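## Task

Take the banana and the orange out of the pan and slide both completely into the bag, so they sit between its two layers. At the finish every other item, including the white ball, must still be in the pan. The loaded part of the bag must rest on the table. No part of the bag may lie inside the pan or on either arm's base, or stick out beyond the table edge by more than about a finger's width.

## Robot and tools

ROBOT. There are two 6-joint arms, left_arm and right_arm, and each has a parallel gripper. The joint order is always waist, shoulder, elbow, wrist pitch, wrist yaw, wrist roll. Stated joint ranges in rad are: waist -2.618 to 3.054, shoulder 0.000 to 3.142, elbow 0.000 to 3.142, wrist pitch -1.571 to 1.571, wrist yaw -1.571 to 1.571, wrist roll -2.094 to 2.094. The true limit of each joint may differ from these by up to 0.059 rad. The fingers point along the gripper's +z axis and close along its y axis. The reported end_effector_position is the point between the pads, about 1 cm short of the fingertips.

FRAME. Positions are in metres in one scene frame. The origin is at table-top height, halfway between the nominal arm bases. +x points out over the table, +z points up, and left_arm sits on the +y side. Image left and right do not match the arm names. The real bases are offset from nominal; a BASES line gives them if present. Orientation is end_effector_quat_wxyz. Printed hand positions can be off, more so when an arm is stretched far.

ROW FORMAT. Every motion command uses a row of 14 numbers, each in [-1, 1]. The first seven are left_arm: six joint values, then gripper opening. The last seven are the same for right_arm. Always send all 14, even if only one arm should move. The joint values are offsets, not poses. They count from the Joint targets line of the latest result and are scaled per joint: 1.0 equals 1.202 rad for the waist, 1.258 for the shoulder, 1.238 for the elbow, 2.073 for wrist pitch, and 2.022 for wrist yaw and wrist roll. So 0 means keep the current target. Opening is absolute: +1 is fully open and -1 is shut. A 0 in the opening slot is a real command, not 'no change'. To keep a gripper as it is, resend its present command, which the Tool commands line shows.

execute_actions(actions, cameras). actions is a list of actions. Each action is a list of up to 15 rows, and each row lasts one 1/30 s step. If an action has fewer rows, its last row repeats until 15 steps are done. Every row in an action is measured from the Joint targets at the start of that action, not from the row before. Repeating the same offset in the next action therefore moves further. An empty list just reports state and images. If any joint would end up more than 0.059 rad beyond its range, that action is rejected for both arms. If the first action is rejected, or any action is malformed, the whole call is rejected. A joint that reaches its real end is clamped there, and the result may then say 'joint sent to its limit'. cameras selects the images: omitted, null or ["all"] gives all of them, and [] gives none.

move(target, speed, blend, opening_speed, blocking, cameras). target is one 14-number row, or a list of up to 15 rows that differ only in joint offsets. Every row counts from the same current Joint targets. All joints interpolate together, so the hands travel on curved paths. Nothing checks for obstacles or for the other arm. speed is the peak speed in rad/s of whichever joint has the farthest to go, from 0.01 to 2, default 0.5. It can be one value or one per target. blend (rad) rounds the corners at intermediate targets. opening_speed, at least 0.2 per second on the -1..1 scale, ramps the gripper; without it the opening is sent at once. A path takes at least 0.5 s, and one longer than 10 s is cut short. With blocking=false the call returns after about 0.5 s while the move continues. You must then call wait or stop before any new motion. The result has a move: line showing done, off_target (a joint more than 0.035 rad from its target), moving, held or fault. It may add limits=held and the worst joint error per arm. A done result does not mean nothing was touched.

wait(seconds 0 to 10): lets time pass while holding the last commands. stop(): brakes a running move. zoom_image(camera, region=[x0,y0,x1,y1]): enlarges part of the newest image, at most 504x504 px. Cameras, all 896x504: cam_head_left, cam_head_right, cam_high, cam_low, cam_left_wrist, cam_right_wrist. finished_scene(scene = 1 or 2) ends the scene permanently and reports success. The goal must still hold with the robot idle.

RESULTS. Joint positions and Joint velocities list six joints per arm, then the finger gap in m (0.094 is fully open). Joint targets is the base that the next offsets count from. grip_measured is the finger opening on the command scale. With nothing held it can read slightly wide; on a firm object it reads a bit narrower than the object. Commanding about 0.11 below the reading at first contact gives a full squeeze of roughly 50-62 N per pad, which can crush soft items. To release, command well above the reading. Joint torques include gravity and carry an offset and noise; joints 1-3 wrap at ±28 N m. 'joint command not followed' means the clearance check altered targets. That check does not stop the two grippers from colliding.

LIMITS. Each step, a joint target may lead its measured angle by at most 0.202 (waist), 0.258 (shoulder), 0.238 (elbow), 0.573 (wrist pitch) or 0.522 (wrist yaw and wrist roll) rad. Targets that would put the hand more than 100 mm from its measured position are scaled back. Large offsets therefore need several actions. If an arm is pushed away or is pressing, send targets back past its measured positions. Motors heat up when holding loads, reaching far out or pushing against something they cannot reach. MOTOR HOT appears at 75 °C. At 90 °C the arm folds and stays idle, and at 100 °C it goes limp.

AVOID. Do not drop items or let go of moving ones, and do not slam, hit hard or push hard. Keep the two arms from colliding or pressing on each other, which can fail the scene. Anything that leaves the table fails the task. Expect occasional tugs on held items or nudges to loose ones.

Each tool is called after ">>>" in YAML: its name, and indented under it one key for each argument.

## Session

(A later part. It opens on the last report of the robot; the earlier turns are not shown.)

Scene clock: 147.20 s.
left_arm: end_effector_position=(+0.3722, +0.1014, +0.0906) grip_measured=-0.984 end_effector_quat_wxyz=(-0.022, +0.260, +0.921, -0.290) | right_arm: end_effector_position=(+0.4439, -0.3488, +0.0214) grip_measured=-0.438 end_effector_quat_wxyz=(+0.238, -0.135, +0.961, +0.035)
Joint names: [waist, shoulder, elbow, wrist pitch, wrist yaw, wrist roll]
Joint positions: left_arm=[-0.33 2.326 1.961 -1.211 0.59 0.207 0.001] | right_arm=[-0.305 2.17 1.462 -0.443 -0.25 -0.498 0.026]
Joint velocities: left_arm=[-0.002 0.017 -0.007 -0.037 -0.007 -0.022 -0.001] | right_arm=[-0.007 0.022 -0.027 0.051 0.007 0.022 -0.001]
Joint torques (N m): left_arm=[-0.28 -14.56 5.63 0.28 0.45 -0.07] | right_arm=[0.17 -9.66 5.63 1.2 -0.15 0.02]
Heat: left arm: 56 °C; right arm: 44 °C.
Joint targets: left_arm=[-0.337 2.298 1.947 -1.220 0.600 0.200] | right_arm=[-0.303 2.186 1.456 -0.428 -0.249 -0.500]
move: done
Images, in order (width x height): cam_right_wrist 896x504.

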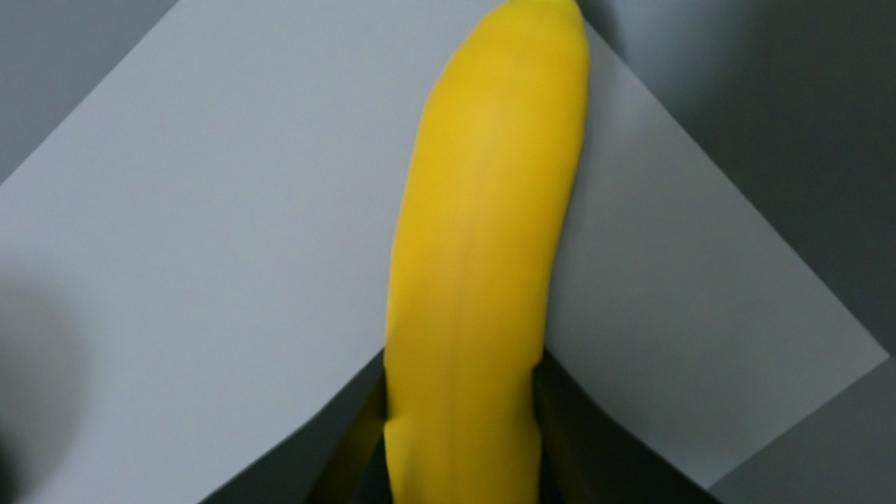

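>>> move:
  target:
    - [0,0,0,0,0,0,-1,0,-0.0986,0.168,-0.1544,0,0,-0.65]
    - [0,0,0,0,0,0,-1,0,-0.0876,0.476,-0.3335,0,0,-0.65]
  opening_speed: 0.5
  speed: 0.4
  blend: 0.03
  cameras: ["cam_right_wrist", "cam_head_left", "cam_low"]

Scene clock: 150.63 s.
left_arm: end_effector_position=(+0.3722, +0.1014, +0.0906) grip_measured=-0.984 end_effector_quat_wxyz=(-0.022, +0.260, +0.921, -0.290) | right_arm: end_effector_position=(+0.4422, -0.3483, +0.1738) grip_measured=-0.443 end_effector_quat_wxyz=(+0.210, -0.132, +0.968, +0.047)
Joint names: [waist, shoulder, elbow, wrist pitch, wrist yaw, wrist roll]
Joint positions: left_arm=[-0.33 2.326 1.961 -1.211 0.59 0.207 0.001] | right_arm=[-0.305 2.115 2.021 -1.119 -0.25 -0.498 0.026]
Joint velocities: left_arm=[-0.002 0.002 0.002 -0.168 -0.022 0.022 0] | right_arm=[-0.002 0.012 -0.012 0.051 0.051 0.037 0]
Joint torques (N m): left_arm=[-0.34 -14.58 5.6 0.28 0.44 -0.07] | right_arm=[0.18 -14.49 9.01 0.95 -0.16 0.02]
Heat: left arm: 57 °C; right arm: 45 °C.
Joint targets: left_arm=[-0.337 2.298 1.947 -1.220 0.600 0.200] | right_arm=[-0.303 2.076 2.045 -1.119 -0.249 -0.500]
move: off_target (right_arm); right_arm: the shoulder is farthest, 0.039 rad from its target
Images, in order (width x height): cam_head_left 896x504, cam_low 896x504, cam_right_wrist 896x504.

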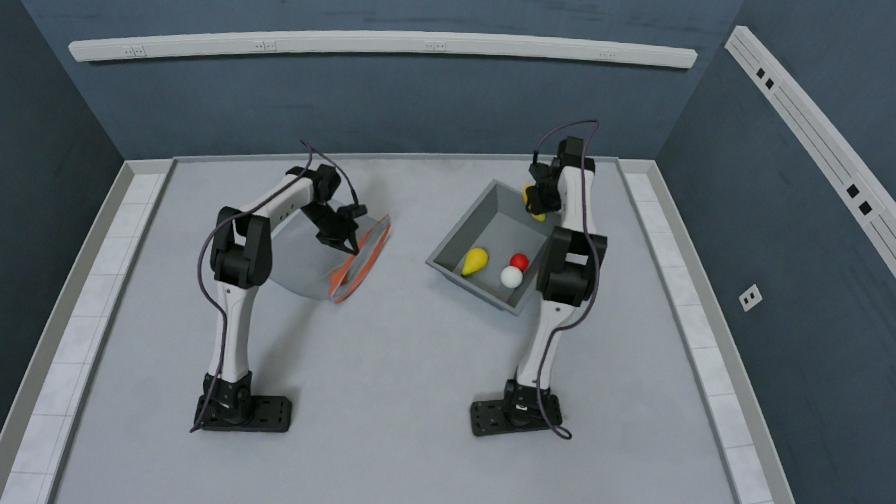

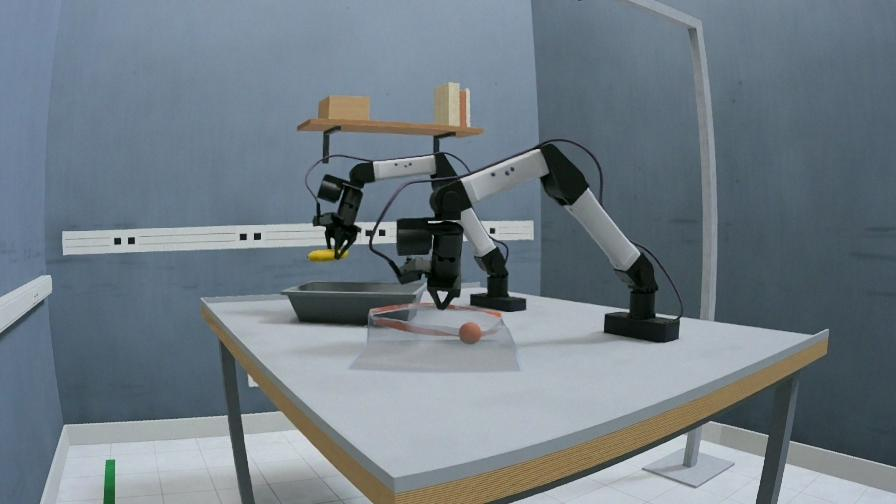

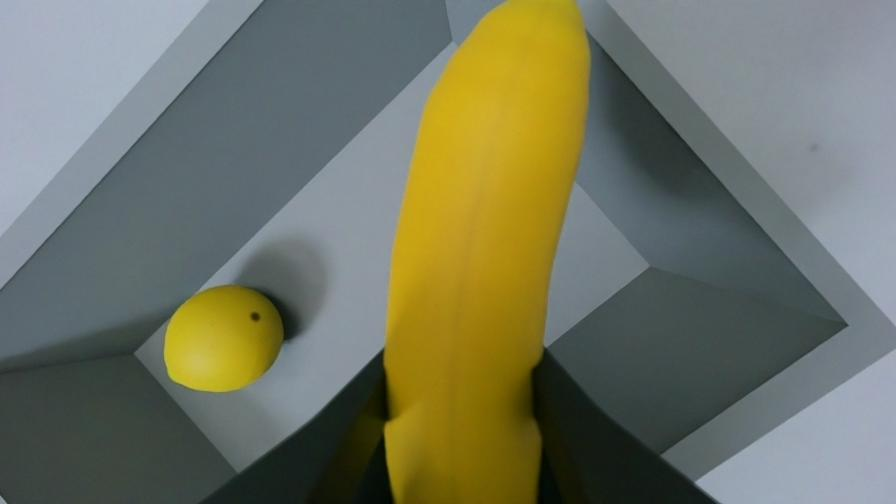

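>>> zoom_image:
  camera: "cam_low"
  region: [320, 240, 560, 390]

>>> zoom_image:
  camera: "cam_head_left"
  region: [250, 180, 410, 310]

Scaled by 2.100 from the camera's 896x504 image, which has a finer 1280x720 frame.

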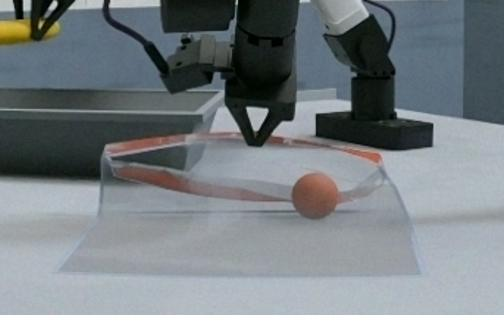

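Scaled by 3.150 from the camera's 896x504 image, which has a finer 1280x720 frame.

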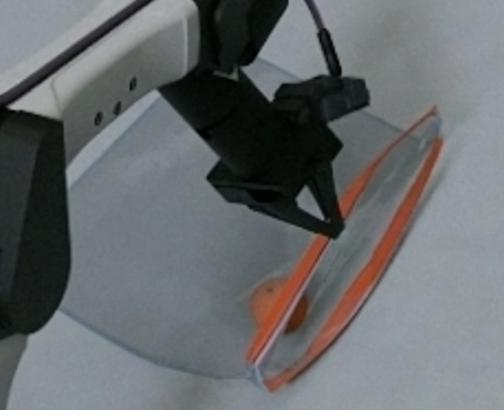

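>>> move:
  target: [0,0,0,0,0,0,-1,0.666,-0.2154,-0.4887,0.1192,0.0717,0.1039,-0.65]
  speed: 0.8
  cameras: ["cam_right_wrist", "cam_head_left", "cam_head_right"]

Scene clock: 156.60 s.
left_arm: end_effector_position=(+0.3722, +0.1014, +0.0906) grip_measured=-0.984 end_effector_quat_wxyz=(-0.022, +0.260, +0.921, -0.290) | right_arm: end_effector_position=(+0.2997, -0.0332, +0.1126) grip_measured=-0.443 end_effector_quat_wxyz=(+0.129, -0.406, +0.902, +0.071)
Joint names: [waist, shoulder, elbow, wrist pitch, wrist yaw, wrist roll]
Joint positions: left_arm=[-0.33 2.326 1.961 -1.211 0.59 0.207 0.001] | right_arm=[0.502 1.85 1.442 -0.888 -0.111 -0.296 0.026]
Joint velocities: left_arm=[-0.002 -0.022 -0.007 -0.051 -0.007 0.022 0] | right_arm=[-0.012 -0.022 -0.022 -0.007 -0.007 -0.022 0]
Joint torques (N m): left_arm=[-0.32 -14.54 5.59 0.28 0.46 -0.08] | right_arm=[-0.36 -12.77 6.35 0.94 -0.09 0.11]
Heat: left arm: 57 °C; right arm: 47 °C.
Joint targets: left_arm=[-0.337 2.298 1.947 -1.220 0.600 0.200] | right_arm=[0.497 1.805 1.440 -0.872 -0.104 -0.290]
move: off_target (right_arm); right_arm: the shoulder is farthest, 0.045 rad from its target
Images, in order (width x height): cam_head_left 896x504, cam_head_right 896x504, cam_right_wrist 896x504.

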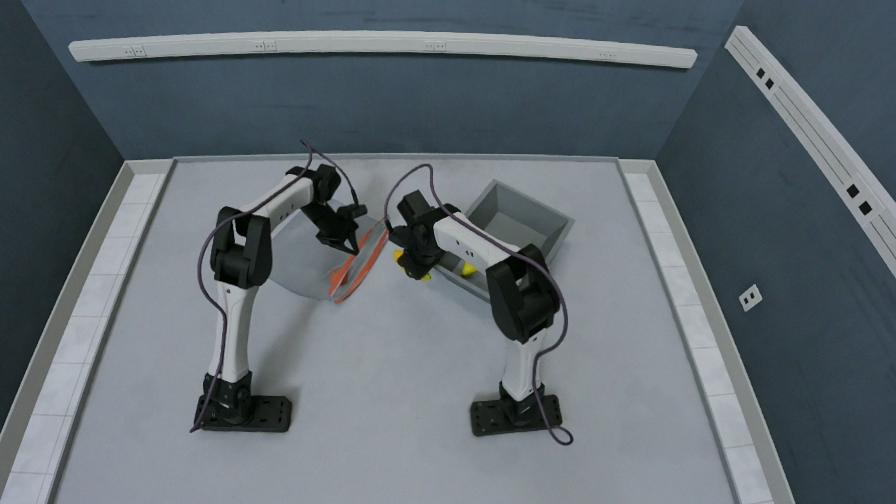

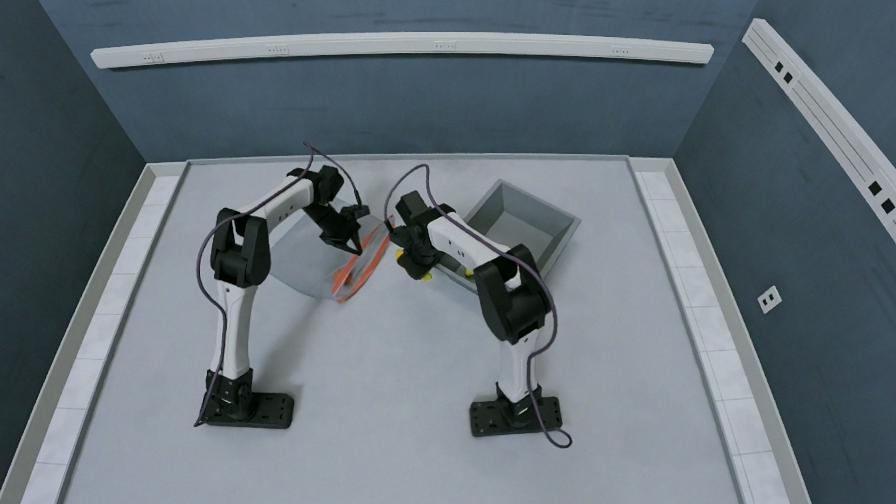

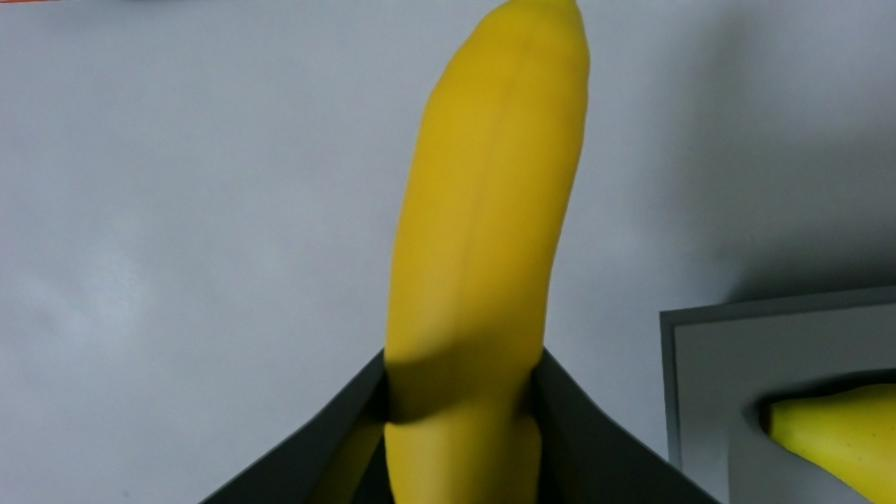

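>>> move:
  target:
    - [0,0,0,0,0,0,-1,0.0275,0.1789,0.1543,-0.0227,0.0163,0.0114,-0.65]
    - [0,0,0,0,0,0,-1,0.03,0.221,0.1317,0.041,0.0099,0.0143,-0.65]
  speed: 0.4
  blend: 0.03
  cameras: ["cam_right_wrist", "cam_head_left", "cam_low"]

Scene clock: 159.03 s.
left_arm: end_effector_position=(+0.3722, +0.1014, +0.0906) grip_measured=-0.984 end_effector_quat_wxyz=(-0.022, +0.260, +0.921, -0.290) | right_arm: end_effector_position=(+0.3429, -0.0001, +0.0735) grip_measured=-0.443 end_effector_quat_wxyz=(+0.137, -0.402, +0.903, +0.061)
Joint names: [waist, shoulder, elbow, wrist pitch, wrist yaw, wrist roll]
Joint positions: left_arm=[-0.33 2.326 1.961 -1.211 0.59 0.207 0.001] | right_arm=[0.526 2.073 1.596 -0.804 -0.083 -0.266 0.026]
Joint velocities: left_arm=[-0.007 0.012 -0.007 0.007 -0.022 -0.022 -0.002] | right_arm=[-0.017 -0.007 -0.012 0.037 0.022 0.007 0]
Joint torques (N m): left_arm=[-0.36 -14.56 5.6 0.28 0.45 -0.08] | right_arm=[0.72 -9.74 7.25 1.07 -0.09 0.1]
Heat: left arm: 57 °C; right arm: 47 °C.
Joint targets: left_arm=[-0.337 2.298 1.947 -1.220 0.600 0.200] | right_arm=[0.533 2.083 1.603 -0.787 -0.084 -0.261]
move: done
Images, in order (width x height): cam_head_left 896x504, cam_low 896x504, cam_right_wrist 896x504.

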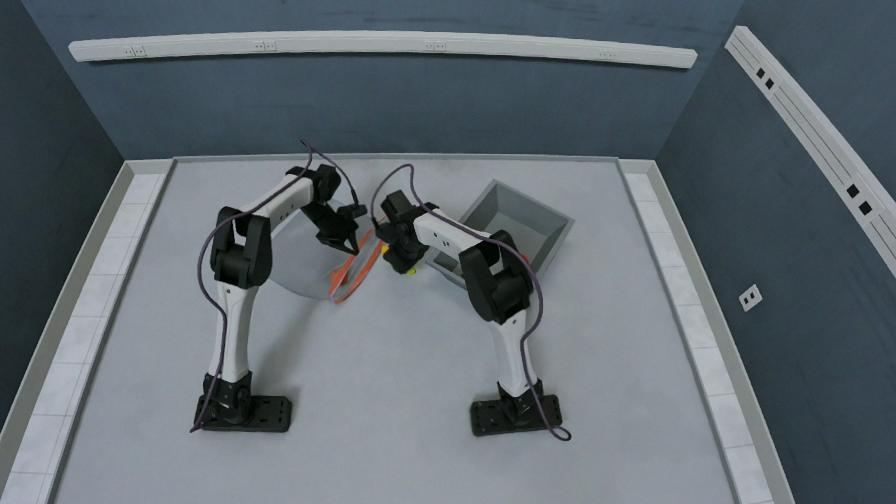

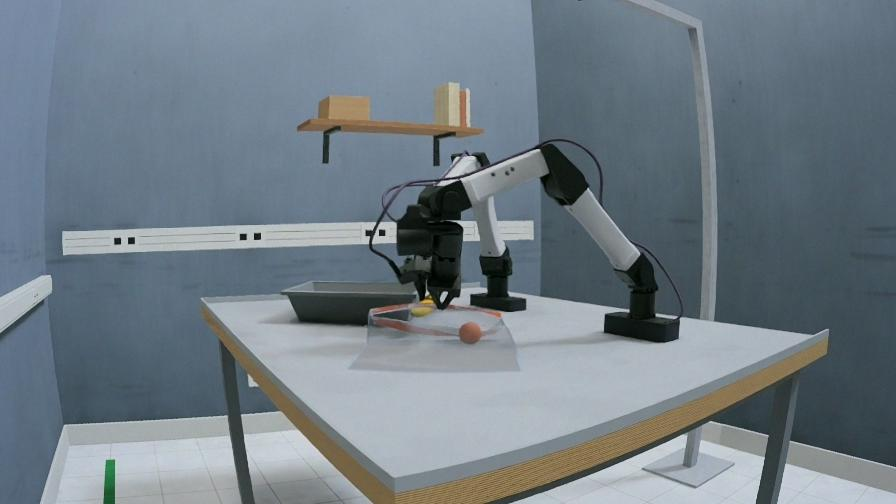

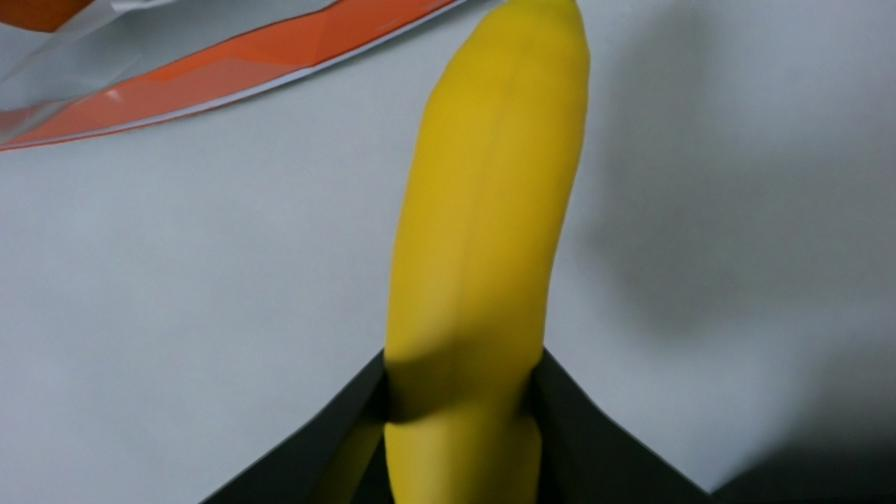

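>>> move:
  target:
    - [0,0,0,0,0,0,-1,0.005,0.0628,0.0073,0.0912,-0.0138,0.0089,-0.65]
    - [0,0,0,0,0,0,-1,0.0083,0.1375,0.0178,0.205,-0.0307,0.0208,-0.65]
  speed: 0.3
  blend: 0.03
  cameras: ["cam_right_wrist", "cam_head_left", "cam_low"]

Scene clock: 163.10 s.
left_arm: end_effector_position=(+0.3722, +0.1014, +0.0906) grip_measured=-0.984 end_effector_quat_wxyz=(-0.022, +0.260, +0.921, -0.290) | right_arm: end_effector_position=(+0.4018, +0.0545, +0.0330) grip_measured=-0.443 end_effector_quat_wxyz=(+0.250, -0.388, +0.880, +0.111)
Joint names: [waist, shoulder, elbow, wrist pitch, wrist yaw, wrist roll]
Joint positions: left_arm=[-0.33 2.326 1.961 -1.211 0.59 0.207 0.001] | right_arm=[0.536 2.244 1.596 -0.383 -0.138 -0.224 0.026]
Joint velocities: left_arm=[-0.012 -0.007 0.007 0.051 0.051 -0.037 0.001] | right_arm=[0.007 -0.012 -0.007 -0.066 0.037 -0.051 -0.001]
Joint torques (N m): left_arm=[-0.31 -14.56 5.57 0.28 0.46 -0.09] | right_arm=[0.72 -10.91 9.4 1.43 -0.16 0.11]
Heat: left arm: 58 °C; right arm: 47 °C.
Joint targets: left_arm=[-0.337 2.298 1.947 -1.220 0.600 0.200] | right_arm=[0.543 2.256 1.625 -0.362 -0.146 -0.219]
move: done
Images, in order (width x height): cam_head_left 896x504, cam_low 896x504, cam_right_wrist 896x504.

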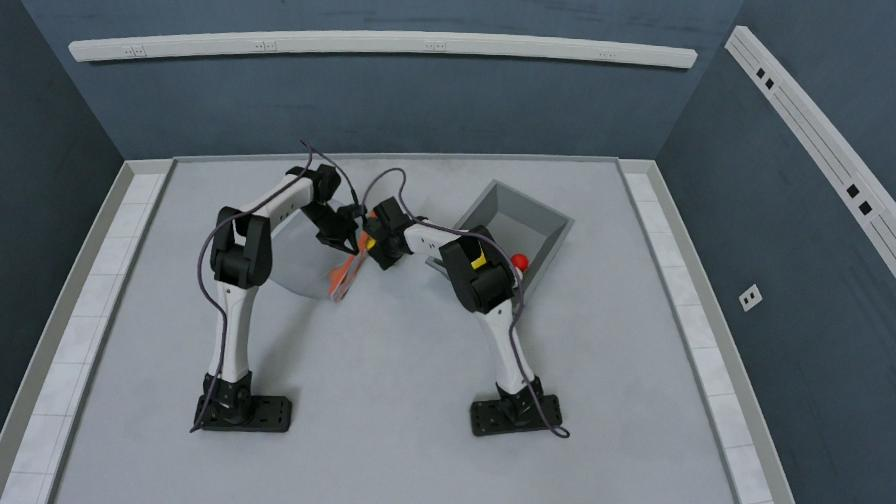

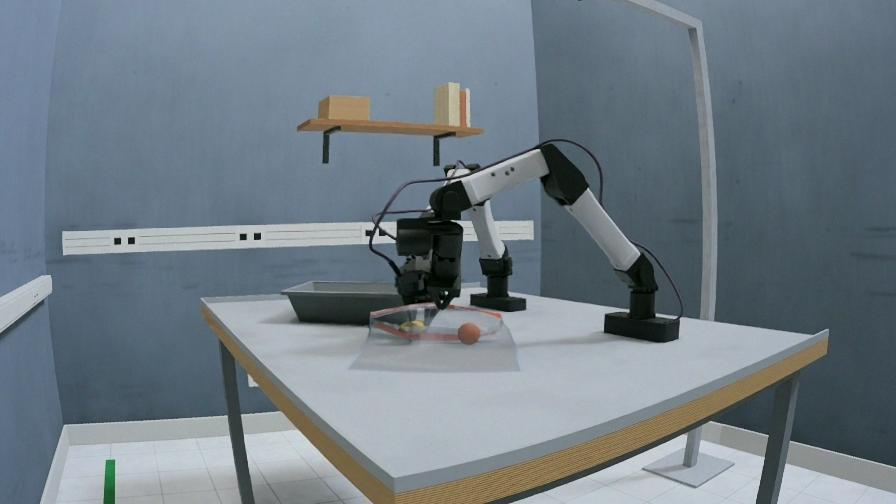

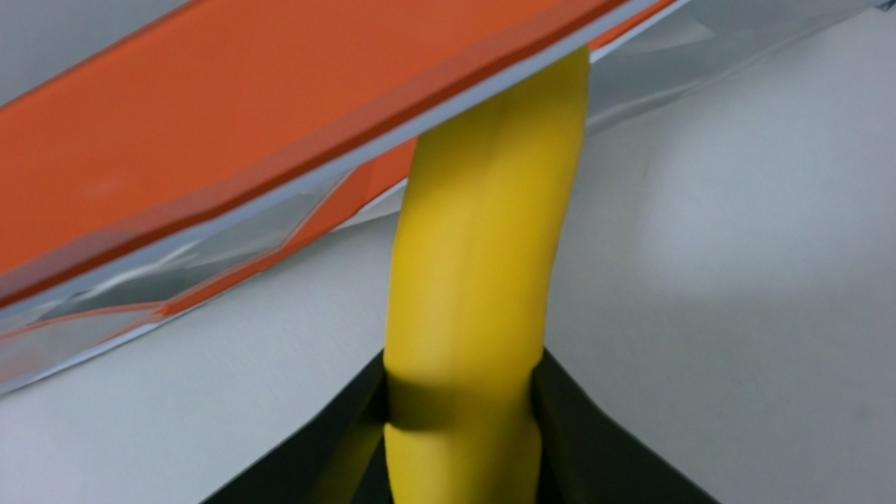

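>>> zoom_image:
  camera: "cam_right_wrist"
  region: [300, 0, 804, 260]

>>> zoom_image:
  camera: "cam_right_wrist"
  region: [0, 150, 420, 420]

>>> zoom_image:
  camera: "cam_low"
  region: [350, 280, 530, 380]

Scaled by 1.000.

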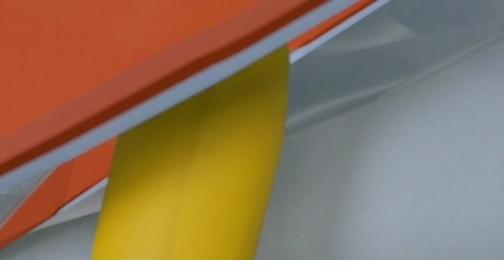

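Scaled by 1.200 from the camera's 896x504 image, which has a finer 1280x720 frame.

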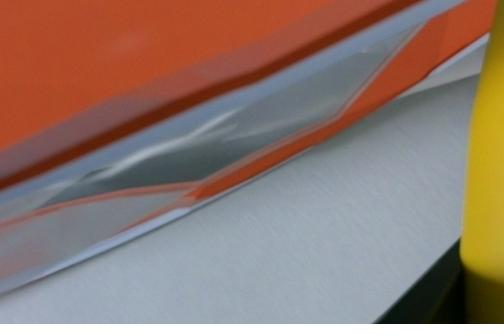

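Scaled by 2.800 from the camera's 896x504 image, which has a finer 1280x720 frame.

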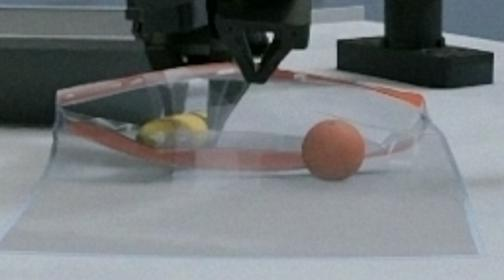

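>>> move:
  target: [0.0216,-0.0159,0.0929,-0.0603,0,0,-1,-0.0083,-0.0564,-0.0404,0.0135,-0.0045,-0.003,-0.65]
  speed: 0.15
  cameras: ["cam_right_wrist", "cam_head_left", "cam_low"]

Scene clock: 167.47 s.
left_arm: end_effector_position=(+0.3691, +0.1090, +0.1164) grip_measured=-0.984 end_effector_quat_wxyz=(-0.034, +0.250, +0.923, -0.289) | right_arm: end_effector_position=(+0.4014, +0.0560, +0.0306) grip_measured=-0.443 end_effector_quat_wxyz=(+0.255, -0.389, +0.878, +0.116)
Joint names: [waist, shoulder, elbow, wrist pitch, wrist yaw, wrist roll]
Joint positions: left_arm=[-0.316 2.314 2.043 -1.333 0.59 0.207 0.001] | right_arm=[0.536 2.244 1.578 -0.354 -0.147 -0.224 0.026]
Joint velocities: left_arm=[0.007 0.002 -0.007 -0.007 0.081 0.037 0.001] | right_arm=[-0.007 0.007 0.007 0.007 0.022 0.081 0.001]
Joint torques (N m): left_arm=[0.62 -15.1 8.85 0.2 0.44 -0.08] | right_arm=[-0.06 -17.14 6.31 1.44 -0.17 0.03]
Heat: left arm: 58 °C; right arm: 49 °C.
Joint targets: left_arm=[-0.310 2.278 2.062 -1.345 0.600 0.200] | right_arm=[0.533 2.185 1.575 -0.334 -0.155 -0.225]
move: off_target (left_arm, right_arm); left_arm: the shoulder is farthest, 0.036 rad from its target; right_arm: the shoulder is farthest, 0.059 rad from its target
Images, in order (width x height): cam_head_left 896x504, cam_low 896x504, cam_right_wrist 896x504.

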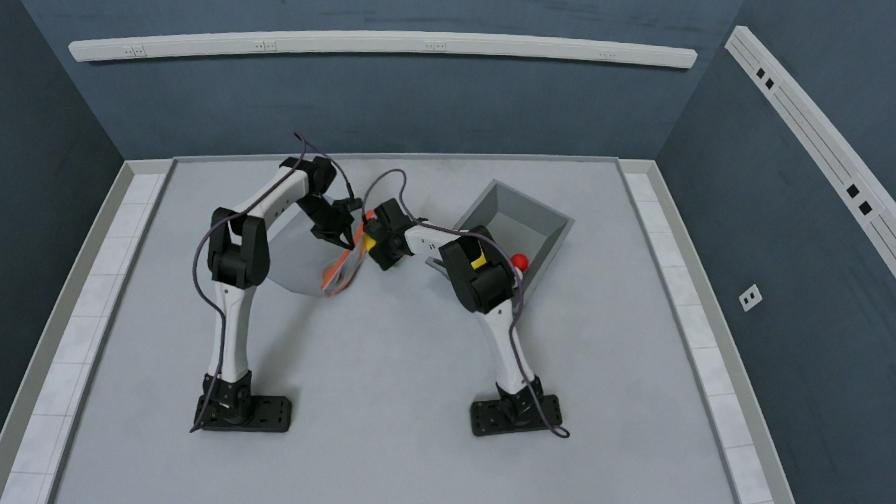

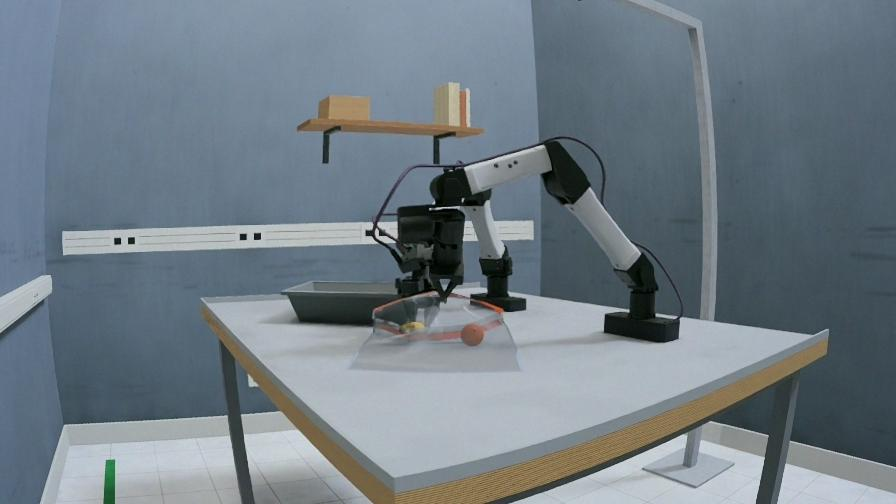

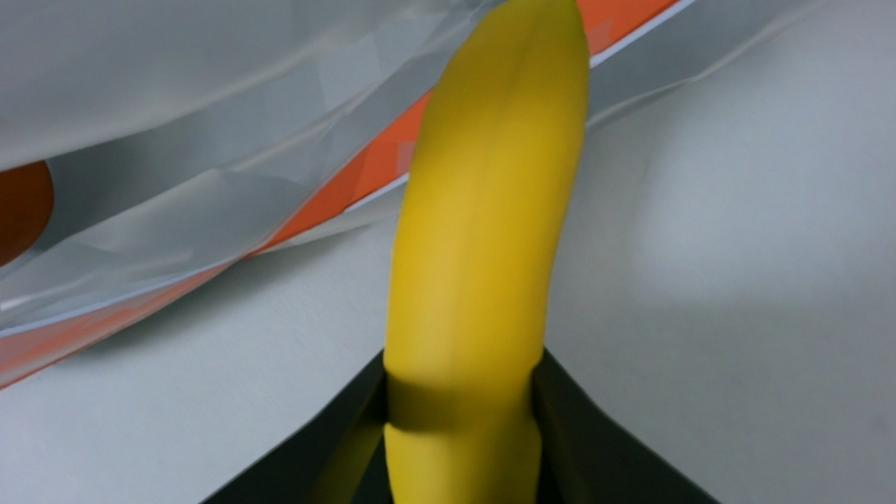

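>>> move:
  target: [0,0,0,0,0,0,-1,0,-0.0676,-0.0606,-0.0212,0,0,-0.65]
  speed: 0.2
  cameras: ["cam_right_wrist", "cam_low"]

Scene clock: 169.23 s.
left_arm: end_effector_position=(+0.3688, +0.1091, +0.1164) grip_measured=-0.984 end_effector_quat_wxyz=(-0.035, +0.250, +0.924, -0.289) | right_arm: end_effector_position=(+0.3847, +0.0454, +0.0480) grip_measured=-0.443 end_effector_quat_wxyz=(+0.251, -0.389, +0.879, +0.116)
Joint names: [waist, shoulder, elbow, wrist pitch, wrist yaw, wrist roll]
Joint positions: left_arm=[-0.316 2.314 2.043 -1.335 0.59 0.207 0.001] | right_arm=[0.536 2.152 1.503 -0.38 -0.147 -0.224 0.026]
Joint velocities: left_arm=[0.002 -0.002 -0.012 -0.11 0.066 -0.007 0.001] | right_arm=[-0.007 -0.012 -0.007 0.007 -0.007 0.037 0]
Joint torques (N m): left_arm=[0.66 -15.1 8.87 0.19 0.45 -0.08] | right_arm=[-0.29 -15.83 6.3 1.27 -0.17 0.03]
Heat: left arm: 59 °C; right arm: 50 °C.
Joint targets: left_arm=[-0.310 2.278 2.062 -1.346 0.600 0.200] | right_arm=[0.533 2.100 1.500 -0.378 -0.155 -0.225]
move: off_target (left_arm, right_arm); left_arm: the shoulder is farthest, 0.036 rad from its target; right_arm: the shoulder is farthest, 0.052 rad from its target
Images, in order (width x height): cam_low 896x504, cam_right_wrist 896x504.

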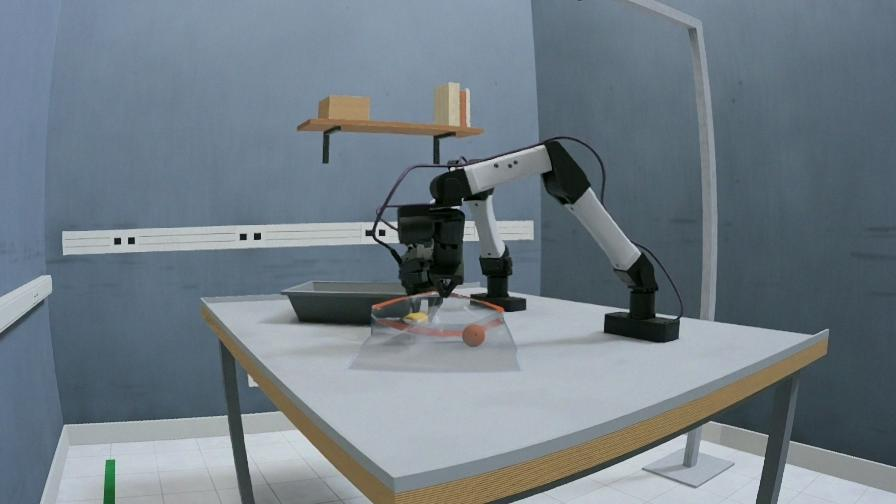

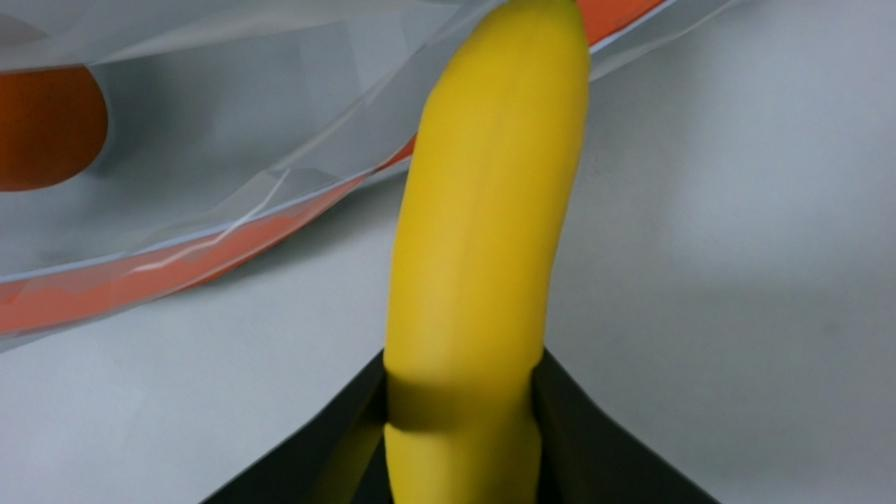

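>>> move:
  target:
    - [0,0,0,0,0,0,-1,0.0025,0.1383,0.143,0.0246,-0.0025,0.0089,-0.65]
    - [0,0,0,0,0,0,-1,0.0033,0.2734,0.2423,0.1052,-0.0168,0.0158,-0.65]
  speed: 0.25
  blend: 0.02
  cameras: ["cam_right_wrist", "cam_low", "cam_head_left"]

Scene clock: 173.27 s.
left_arm: end_effector_position=(+0.3688, +0.1091, +0.1164) grip_measured=-0.984 end_effector_quat_wxyz=(-0.035, +0.250, +0.924, -0.289) | right_arm: end_effector_position=(+0.4380, +0.0834, +0.0309) grip_measured=-0.443 end_effector_quat_wxyz=(+0.301, -0.382, +0.864, +0.135)
Joint names: [waist, shoulder, elbow, wrist pitch, wrist yaw, wrist roll]
Joint positions: left_arm=[-0.316 2.314 2.043 -1.335 0.59 0.207 0.001] | right_arm=[0.536 2.359 1.718 -0.276 -0.166 -0.206 0.026]
Joint velocities: left_arm=[-0.007 -0.012 -0.017 0.066 0.007 0.051 0] | right_arm=[-0.002 0.007 0.012 0.007 0.007 0.037 0.002]
Joint torques (N m): left_arm=[0.62 -15.08 8.9 0.2 0.46 -0.08] | right_arm=[0.05 -13.18 6.79 1.45 -0.11 0.04]
Heat: left arm: 60 °C; right arm: 50 °C.
Joint targets: left_arm=[-0.310 2.278 2.062 -1.346 0.600 0.200] | right_arm=[0.536 2.356 1.719 -0.272 -0.166 -0.206]
move: held (right_arm; a check stopped the path), off_target (left_arm); path passed 1 of 2 targets; limits=held; left_arm: the shoulder is farthest, 0.036 rad from its target; right_arm: the wrist pitch is farthest, 0.116 rad from its target
joint command not followed: on one or more control steps a check withheld the commanded joint targets of the right arm, and it was not sent them on those steps.
cause: the commanded joint targets, or the way to them, would bring a part of the robot too close to another arm (this arm's wrist (the part past the wrist pitch) and the left arm's wrist camera, along the way the arms are being sent, or toward where that arm still pushes).
Images, in order (width x height): cam_head_left 896x504, cam_low 896x504, cam_right_wrist 896x504.

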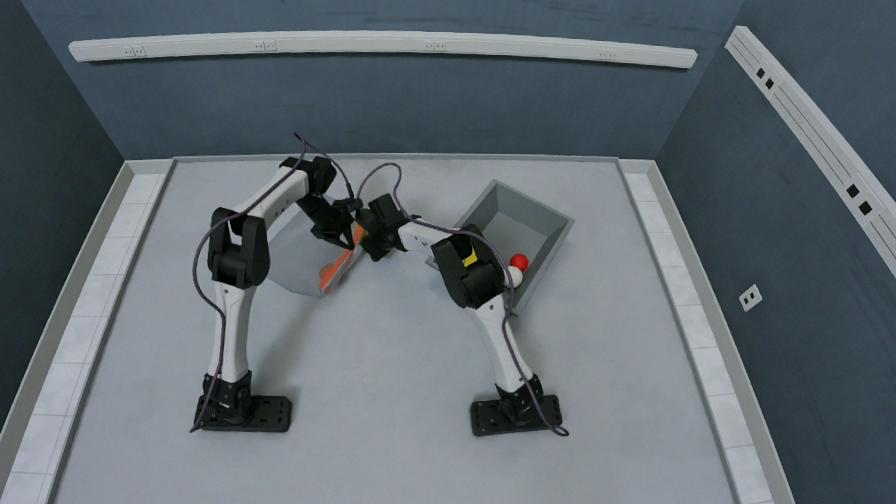

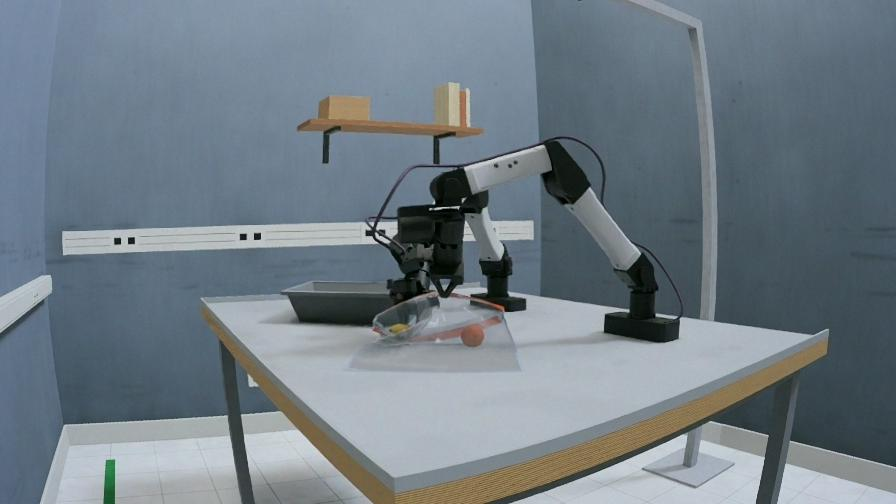

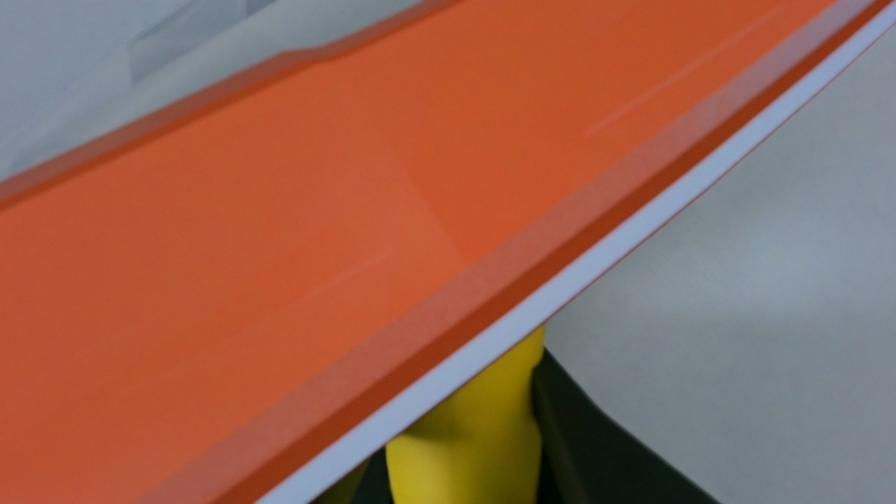

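>>> move:
  target: [0.037,0,0.0848,-0.0482,0,0,-1,0,0,0,0,0,0,-0.65]
  speed: 0.15
  cameras: ["cam_right_wrist", "cam_low", "cam_head_left"]

Scene clock: 177.47 s.
left_arm: end_effector_position=(+0.3798, +0.1272, +0.1426) grip_measured=-0.984 end_effector_quat_wxyz=(-0.026, +0.229, +0.929, -0.290) | right_arm: end_effector_position=(+0.4379, +0.0833, +0.0308) grip_measured=-0.443 end_effector_quat_wxyz=(+0.300, -0.382, +0.864, +0.135)
Joint names: [waist, shoulder, elbow, wrist pitch, wrist yaw, wrist roll]
Joint positions: left_arm=[-0.27 2.314 2.147 -1.434 0.59 0.207 0.001] | right_arm=[0.536 2.359 1.718 -0.276 -0.166 -0.206 0.026]
Joint velocities: left_arm=[0.002 0.007 -0.012 0.066 -0.081 -0.007 0] | right_arm=[0.012 0.002 -0.002 -0.022 0.007 -0.022 0]
Joint torques (N m): left_arm=[0.49 -15.08 8.96 0.24 0.44 -0.07] | right_arm=[0.03 -13.18 6.8 1.45 -0.11 0.04]
Heat: left arm: 62 °C; right arm: 50 °C.
Joint targets: left_arm=[-0.266 2.278 2.168 -1.445 0.600 0.200] | right_arm=[0.536 2.356 1.719 -0.272 -0.166 -0.206]
move: off_target (left_arm); left_arm: the shoulder is farthest, 0.036 rad from its target
Images, in order (width x height): cam_head_left 896x504, cam_low 896x504, cam_right_wrist 896x504.

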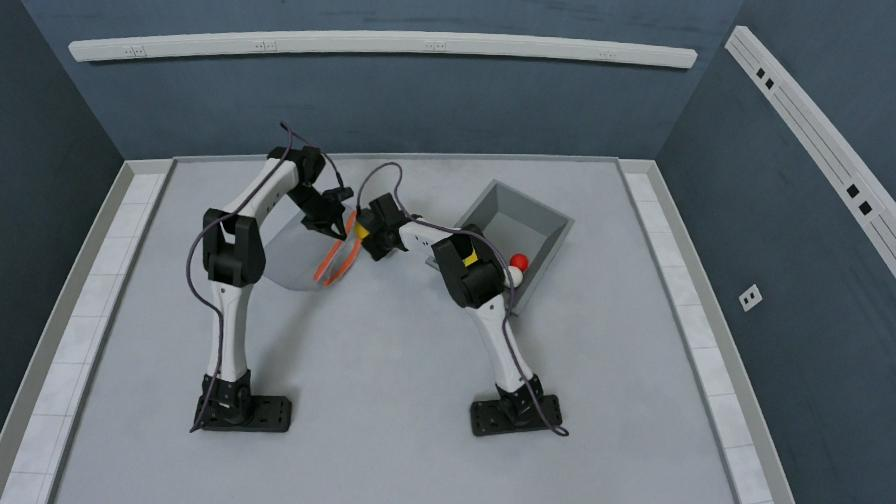

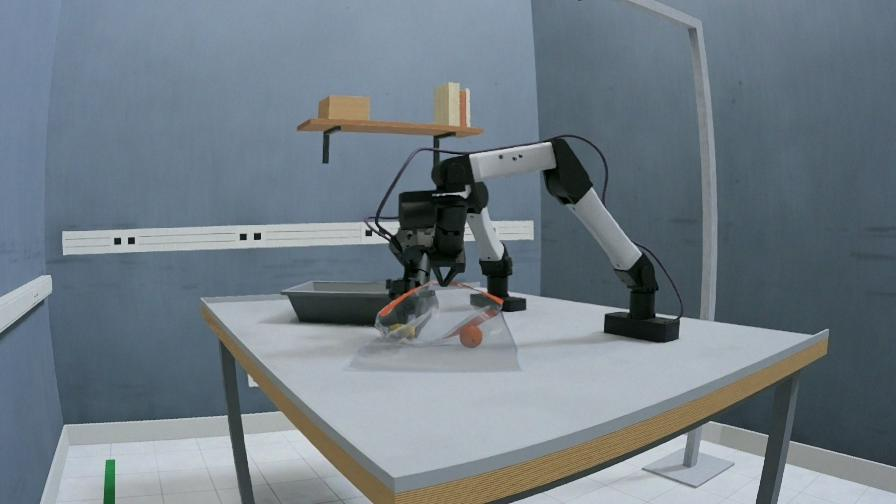

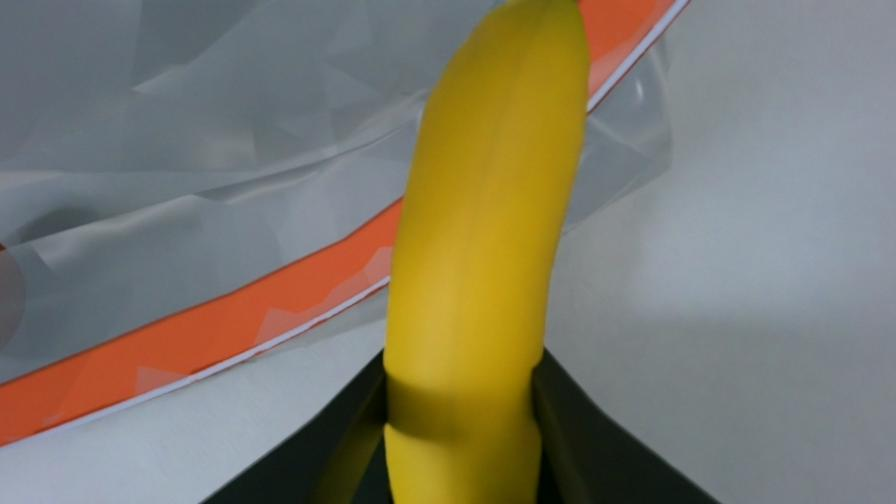

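>>> zoom_image:
  camera: "cam_head_left"
  region: [250, 170, 430, 310]

>>> zoom_image:
  camera: "cam_low"
  region: [340, 250, 540, 380]

Scaled by 2.800 from the camera's 896x504 image, which has a finer 1280x720 frame.

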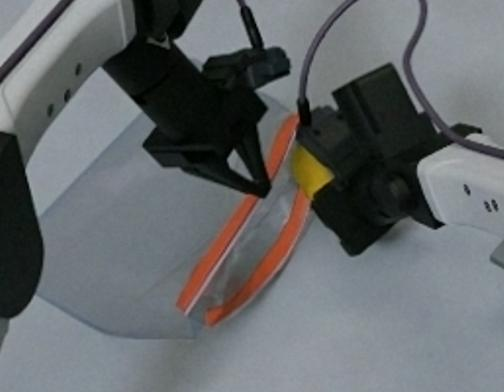

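Scaled by 2.520 from the camera's 896x504 image, which has a finer 1280x720 frame.

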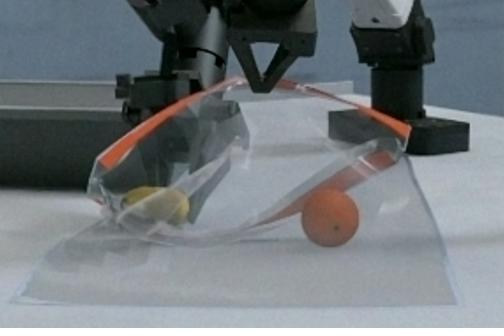

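>>> move:
  target:
    - [0,0,0,0,0,0,-1,-0.0044,-0.128,-0.0539,-0.0384,-0.001,-0.006,-0.65]
    - [0,0,0,0,0,0,-1,-0.0324,-0.1995,-0.1155,-0.1124,-0.0326,-0.0895,-0.65]
  speed: 0.25
  blend: 0.02
  cameras: ["cam_right_wrist", "cam_low", "cam_head_left"]

Scene clock: 181.63 s.
left_arm: end_effector_position=(+0.3796, +0.1273, +0.1426) grip_measured=-0.984 end_effector_quat_wxyz=(-0.026, +0.229, +0.929, -0.290) | right_arm: end_effector_position=(+0.3836, +0.0393, +0.0588) grip_measured=-0.443 end_effector_quat_wxyz=(+0.230, -0.451, +0.853, +0.126)
Joint names: [waist, shoulder, elbow, wrist pitch, wrist yaw, wrist roll]
Joint positions: left_arm=[-0.27 2.314 2.147 -1.435 0.59 0.207 0.001] | right_arm=[0.503 2.158 1.58 -0.506 -0.223 -0.381 0.026]
Joint velocities: left_arm=[-0.007 0.007 -0.002 0.007 -0.007 -0.022 0] | right_arm=[-0.002 -0.022 -0.012 -0.066 -0.11 0.007 -0.001]
Joint torques (N m): left_arm=[0.51 -15.09 8.95 0.22 0.45 -0.07] | right_arm=[-0.47 -16.09 6.24 1.13 -0.26 -0.03]
Heat: left arm: 63 °C; right arm: 51 °C.
Joint targets: left_arm=[-0.266 2.278 2.168 -1.445 0.600 0.200] | right_arm=[0.498 2.105 1.576 -0.505 -0.232 -0.387]
move: off_target (left_arm, right_arm); left_arm: the shoulder is farthest, 0.036 rad from its target; right_arm: the shoulder is farthest, 0.053 rad from its target
Images, in order (width x height): cam_head_left 896x504, cam_low 896x504, cam_right_wrist 896x504.

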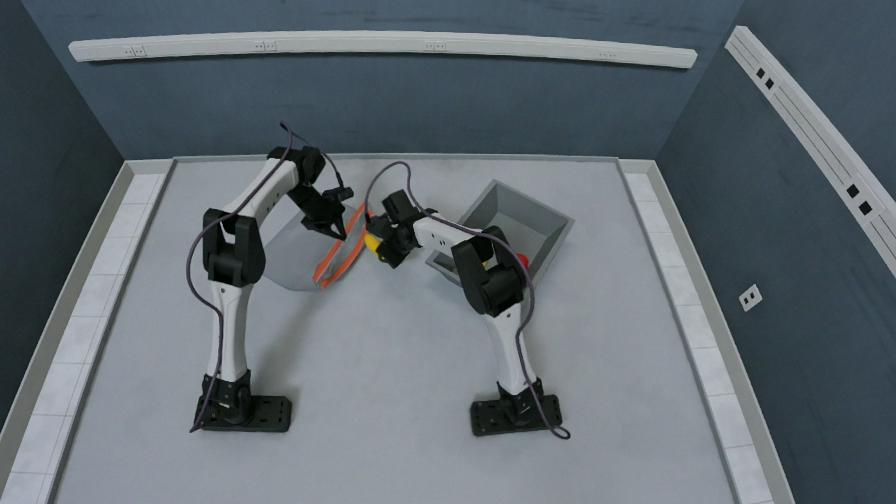

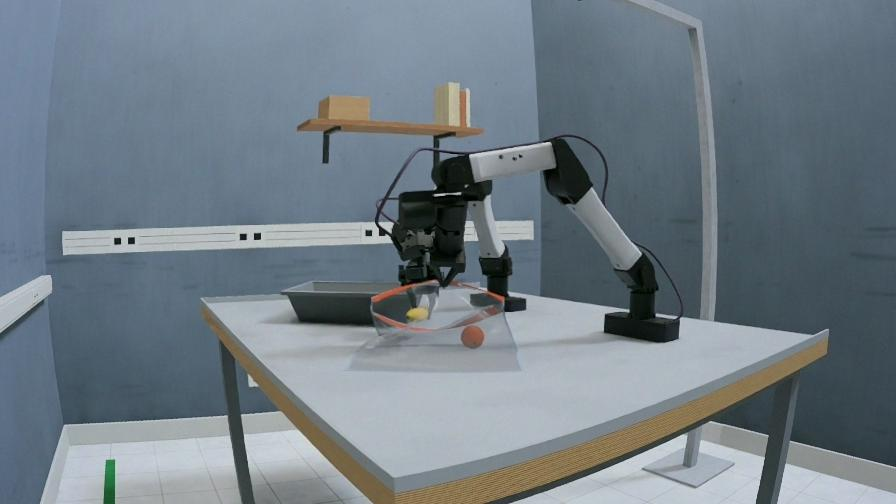

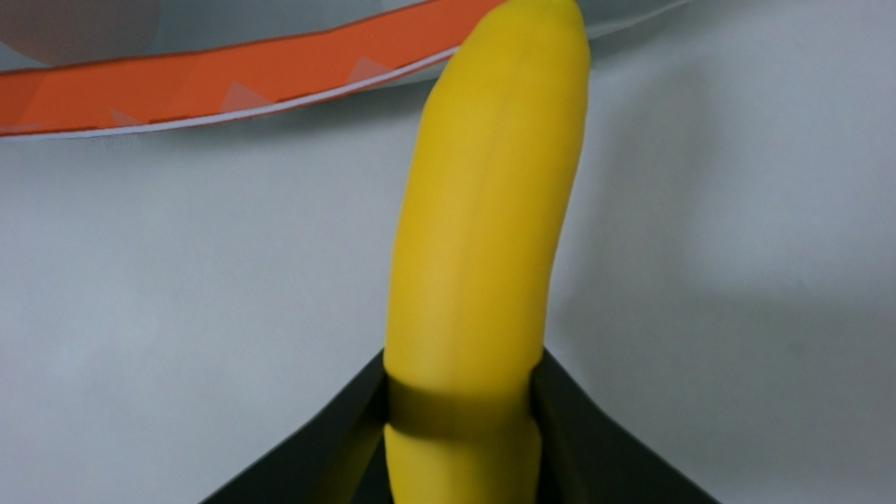

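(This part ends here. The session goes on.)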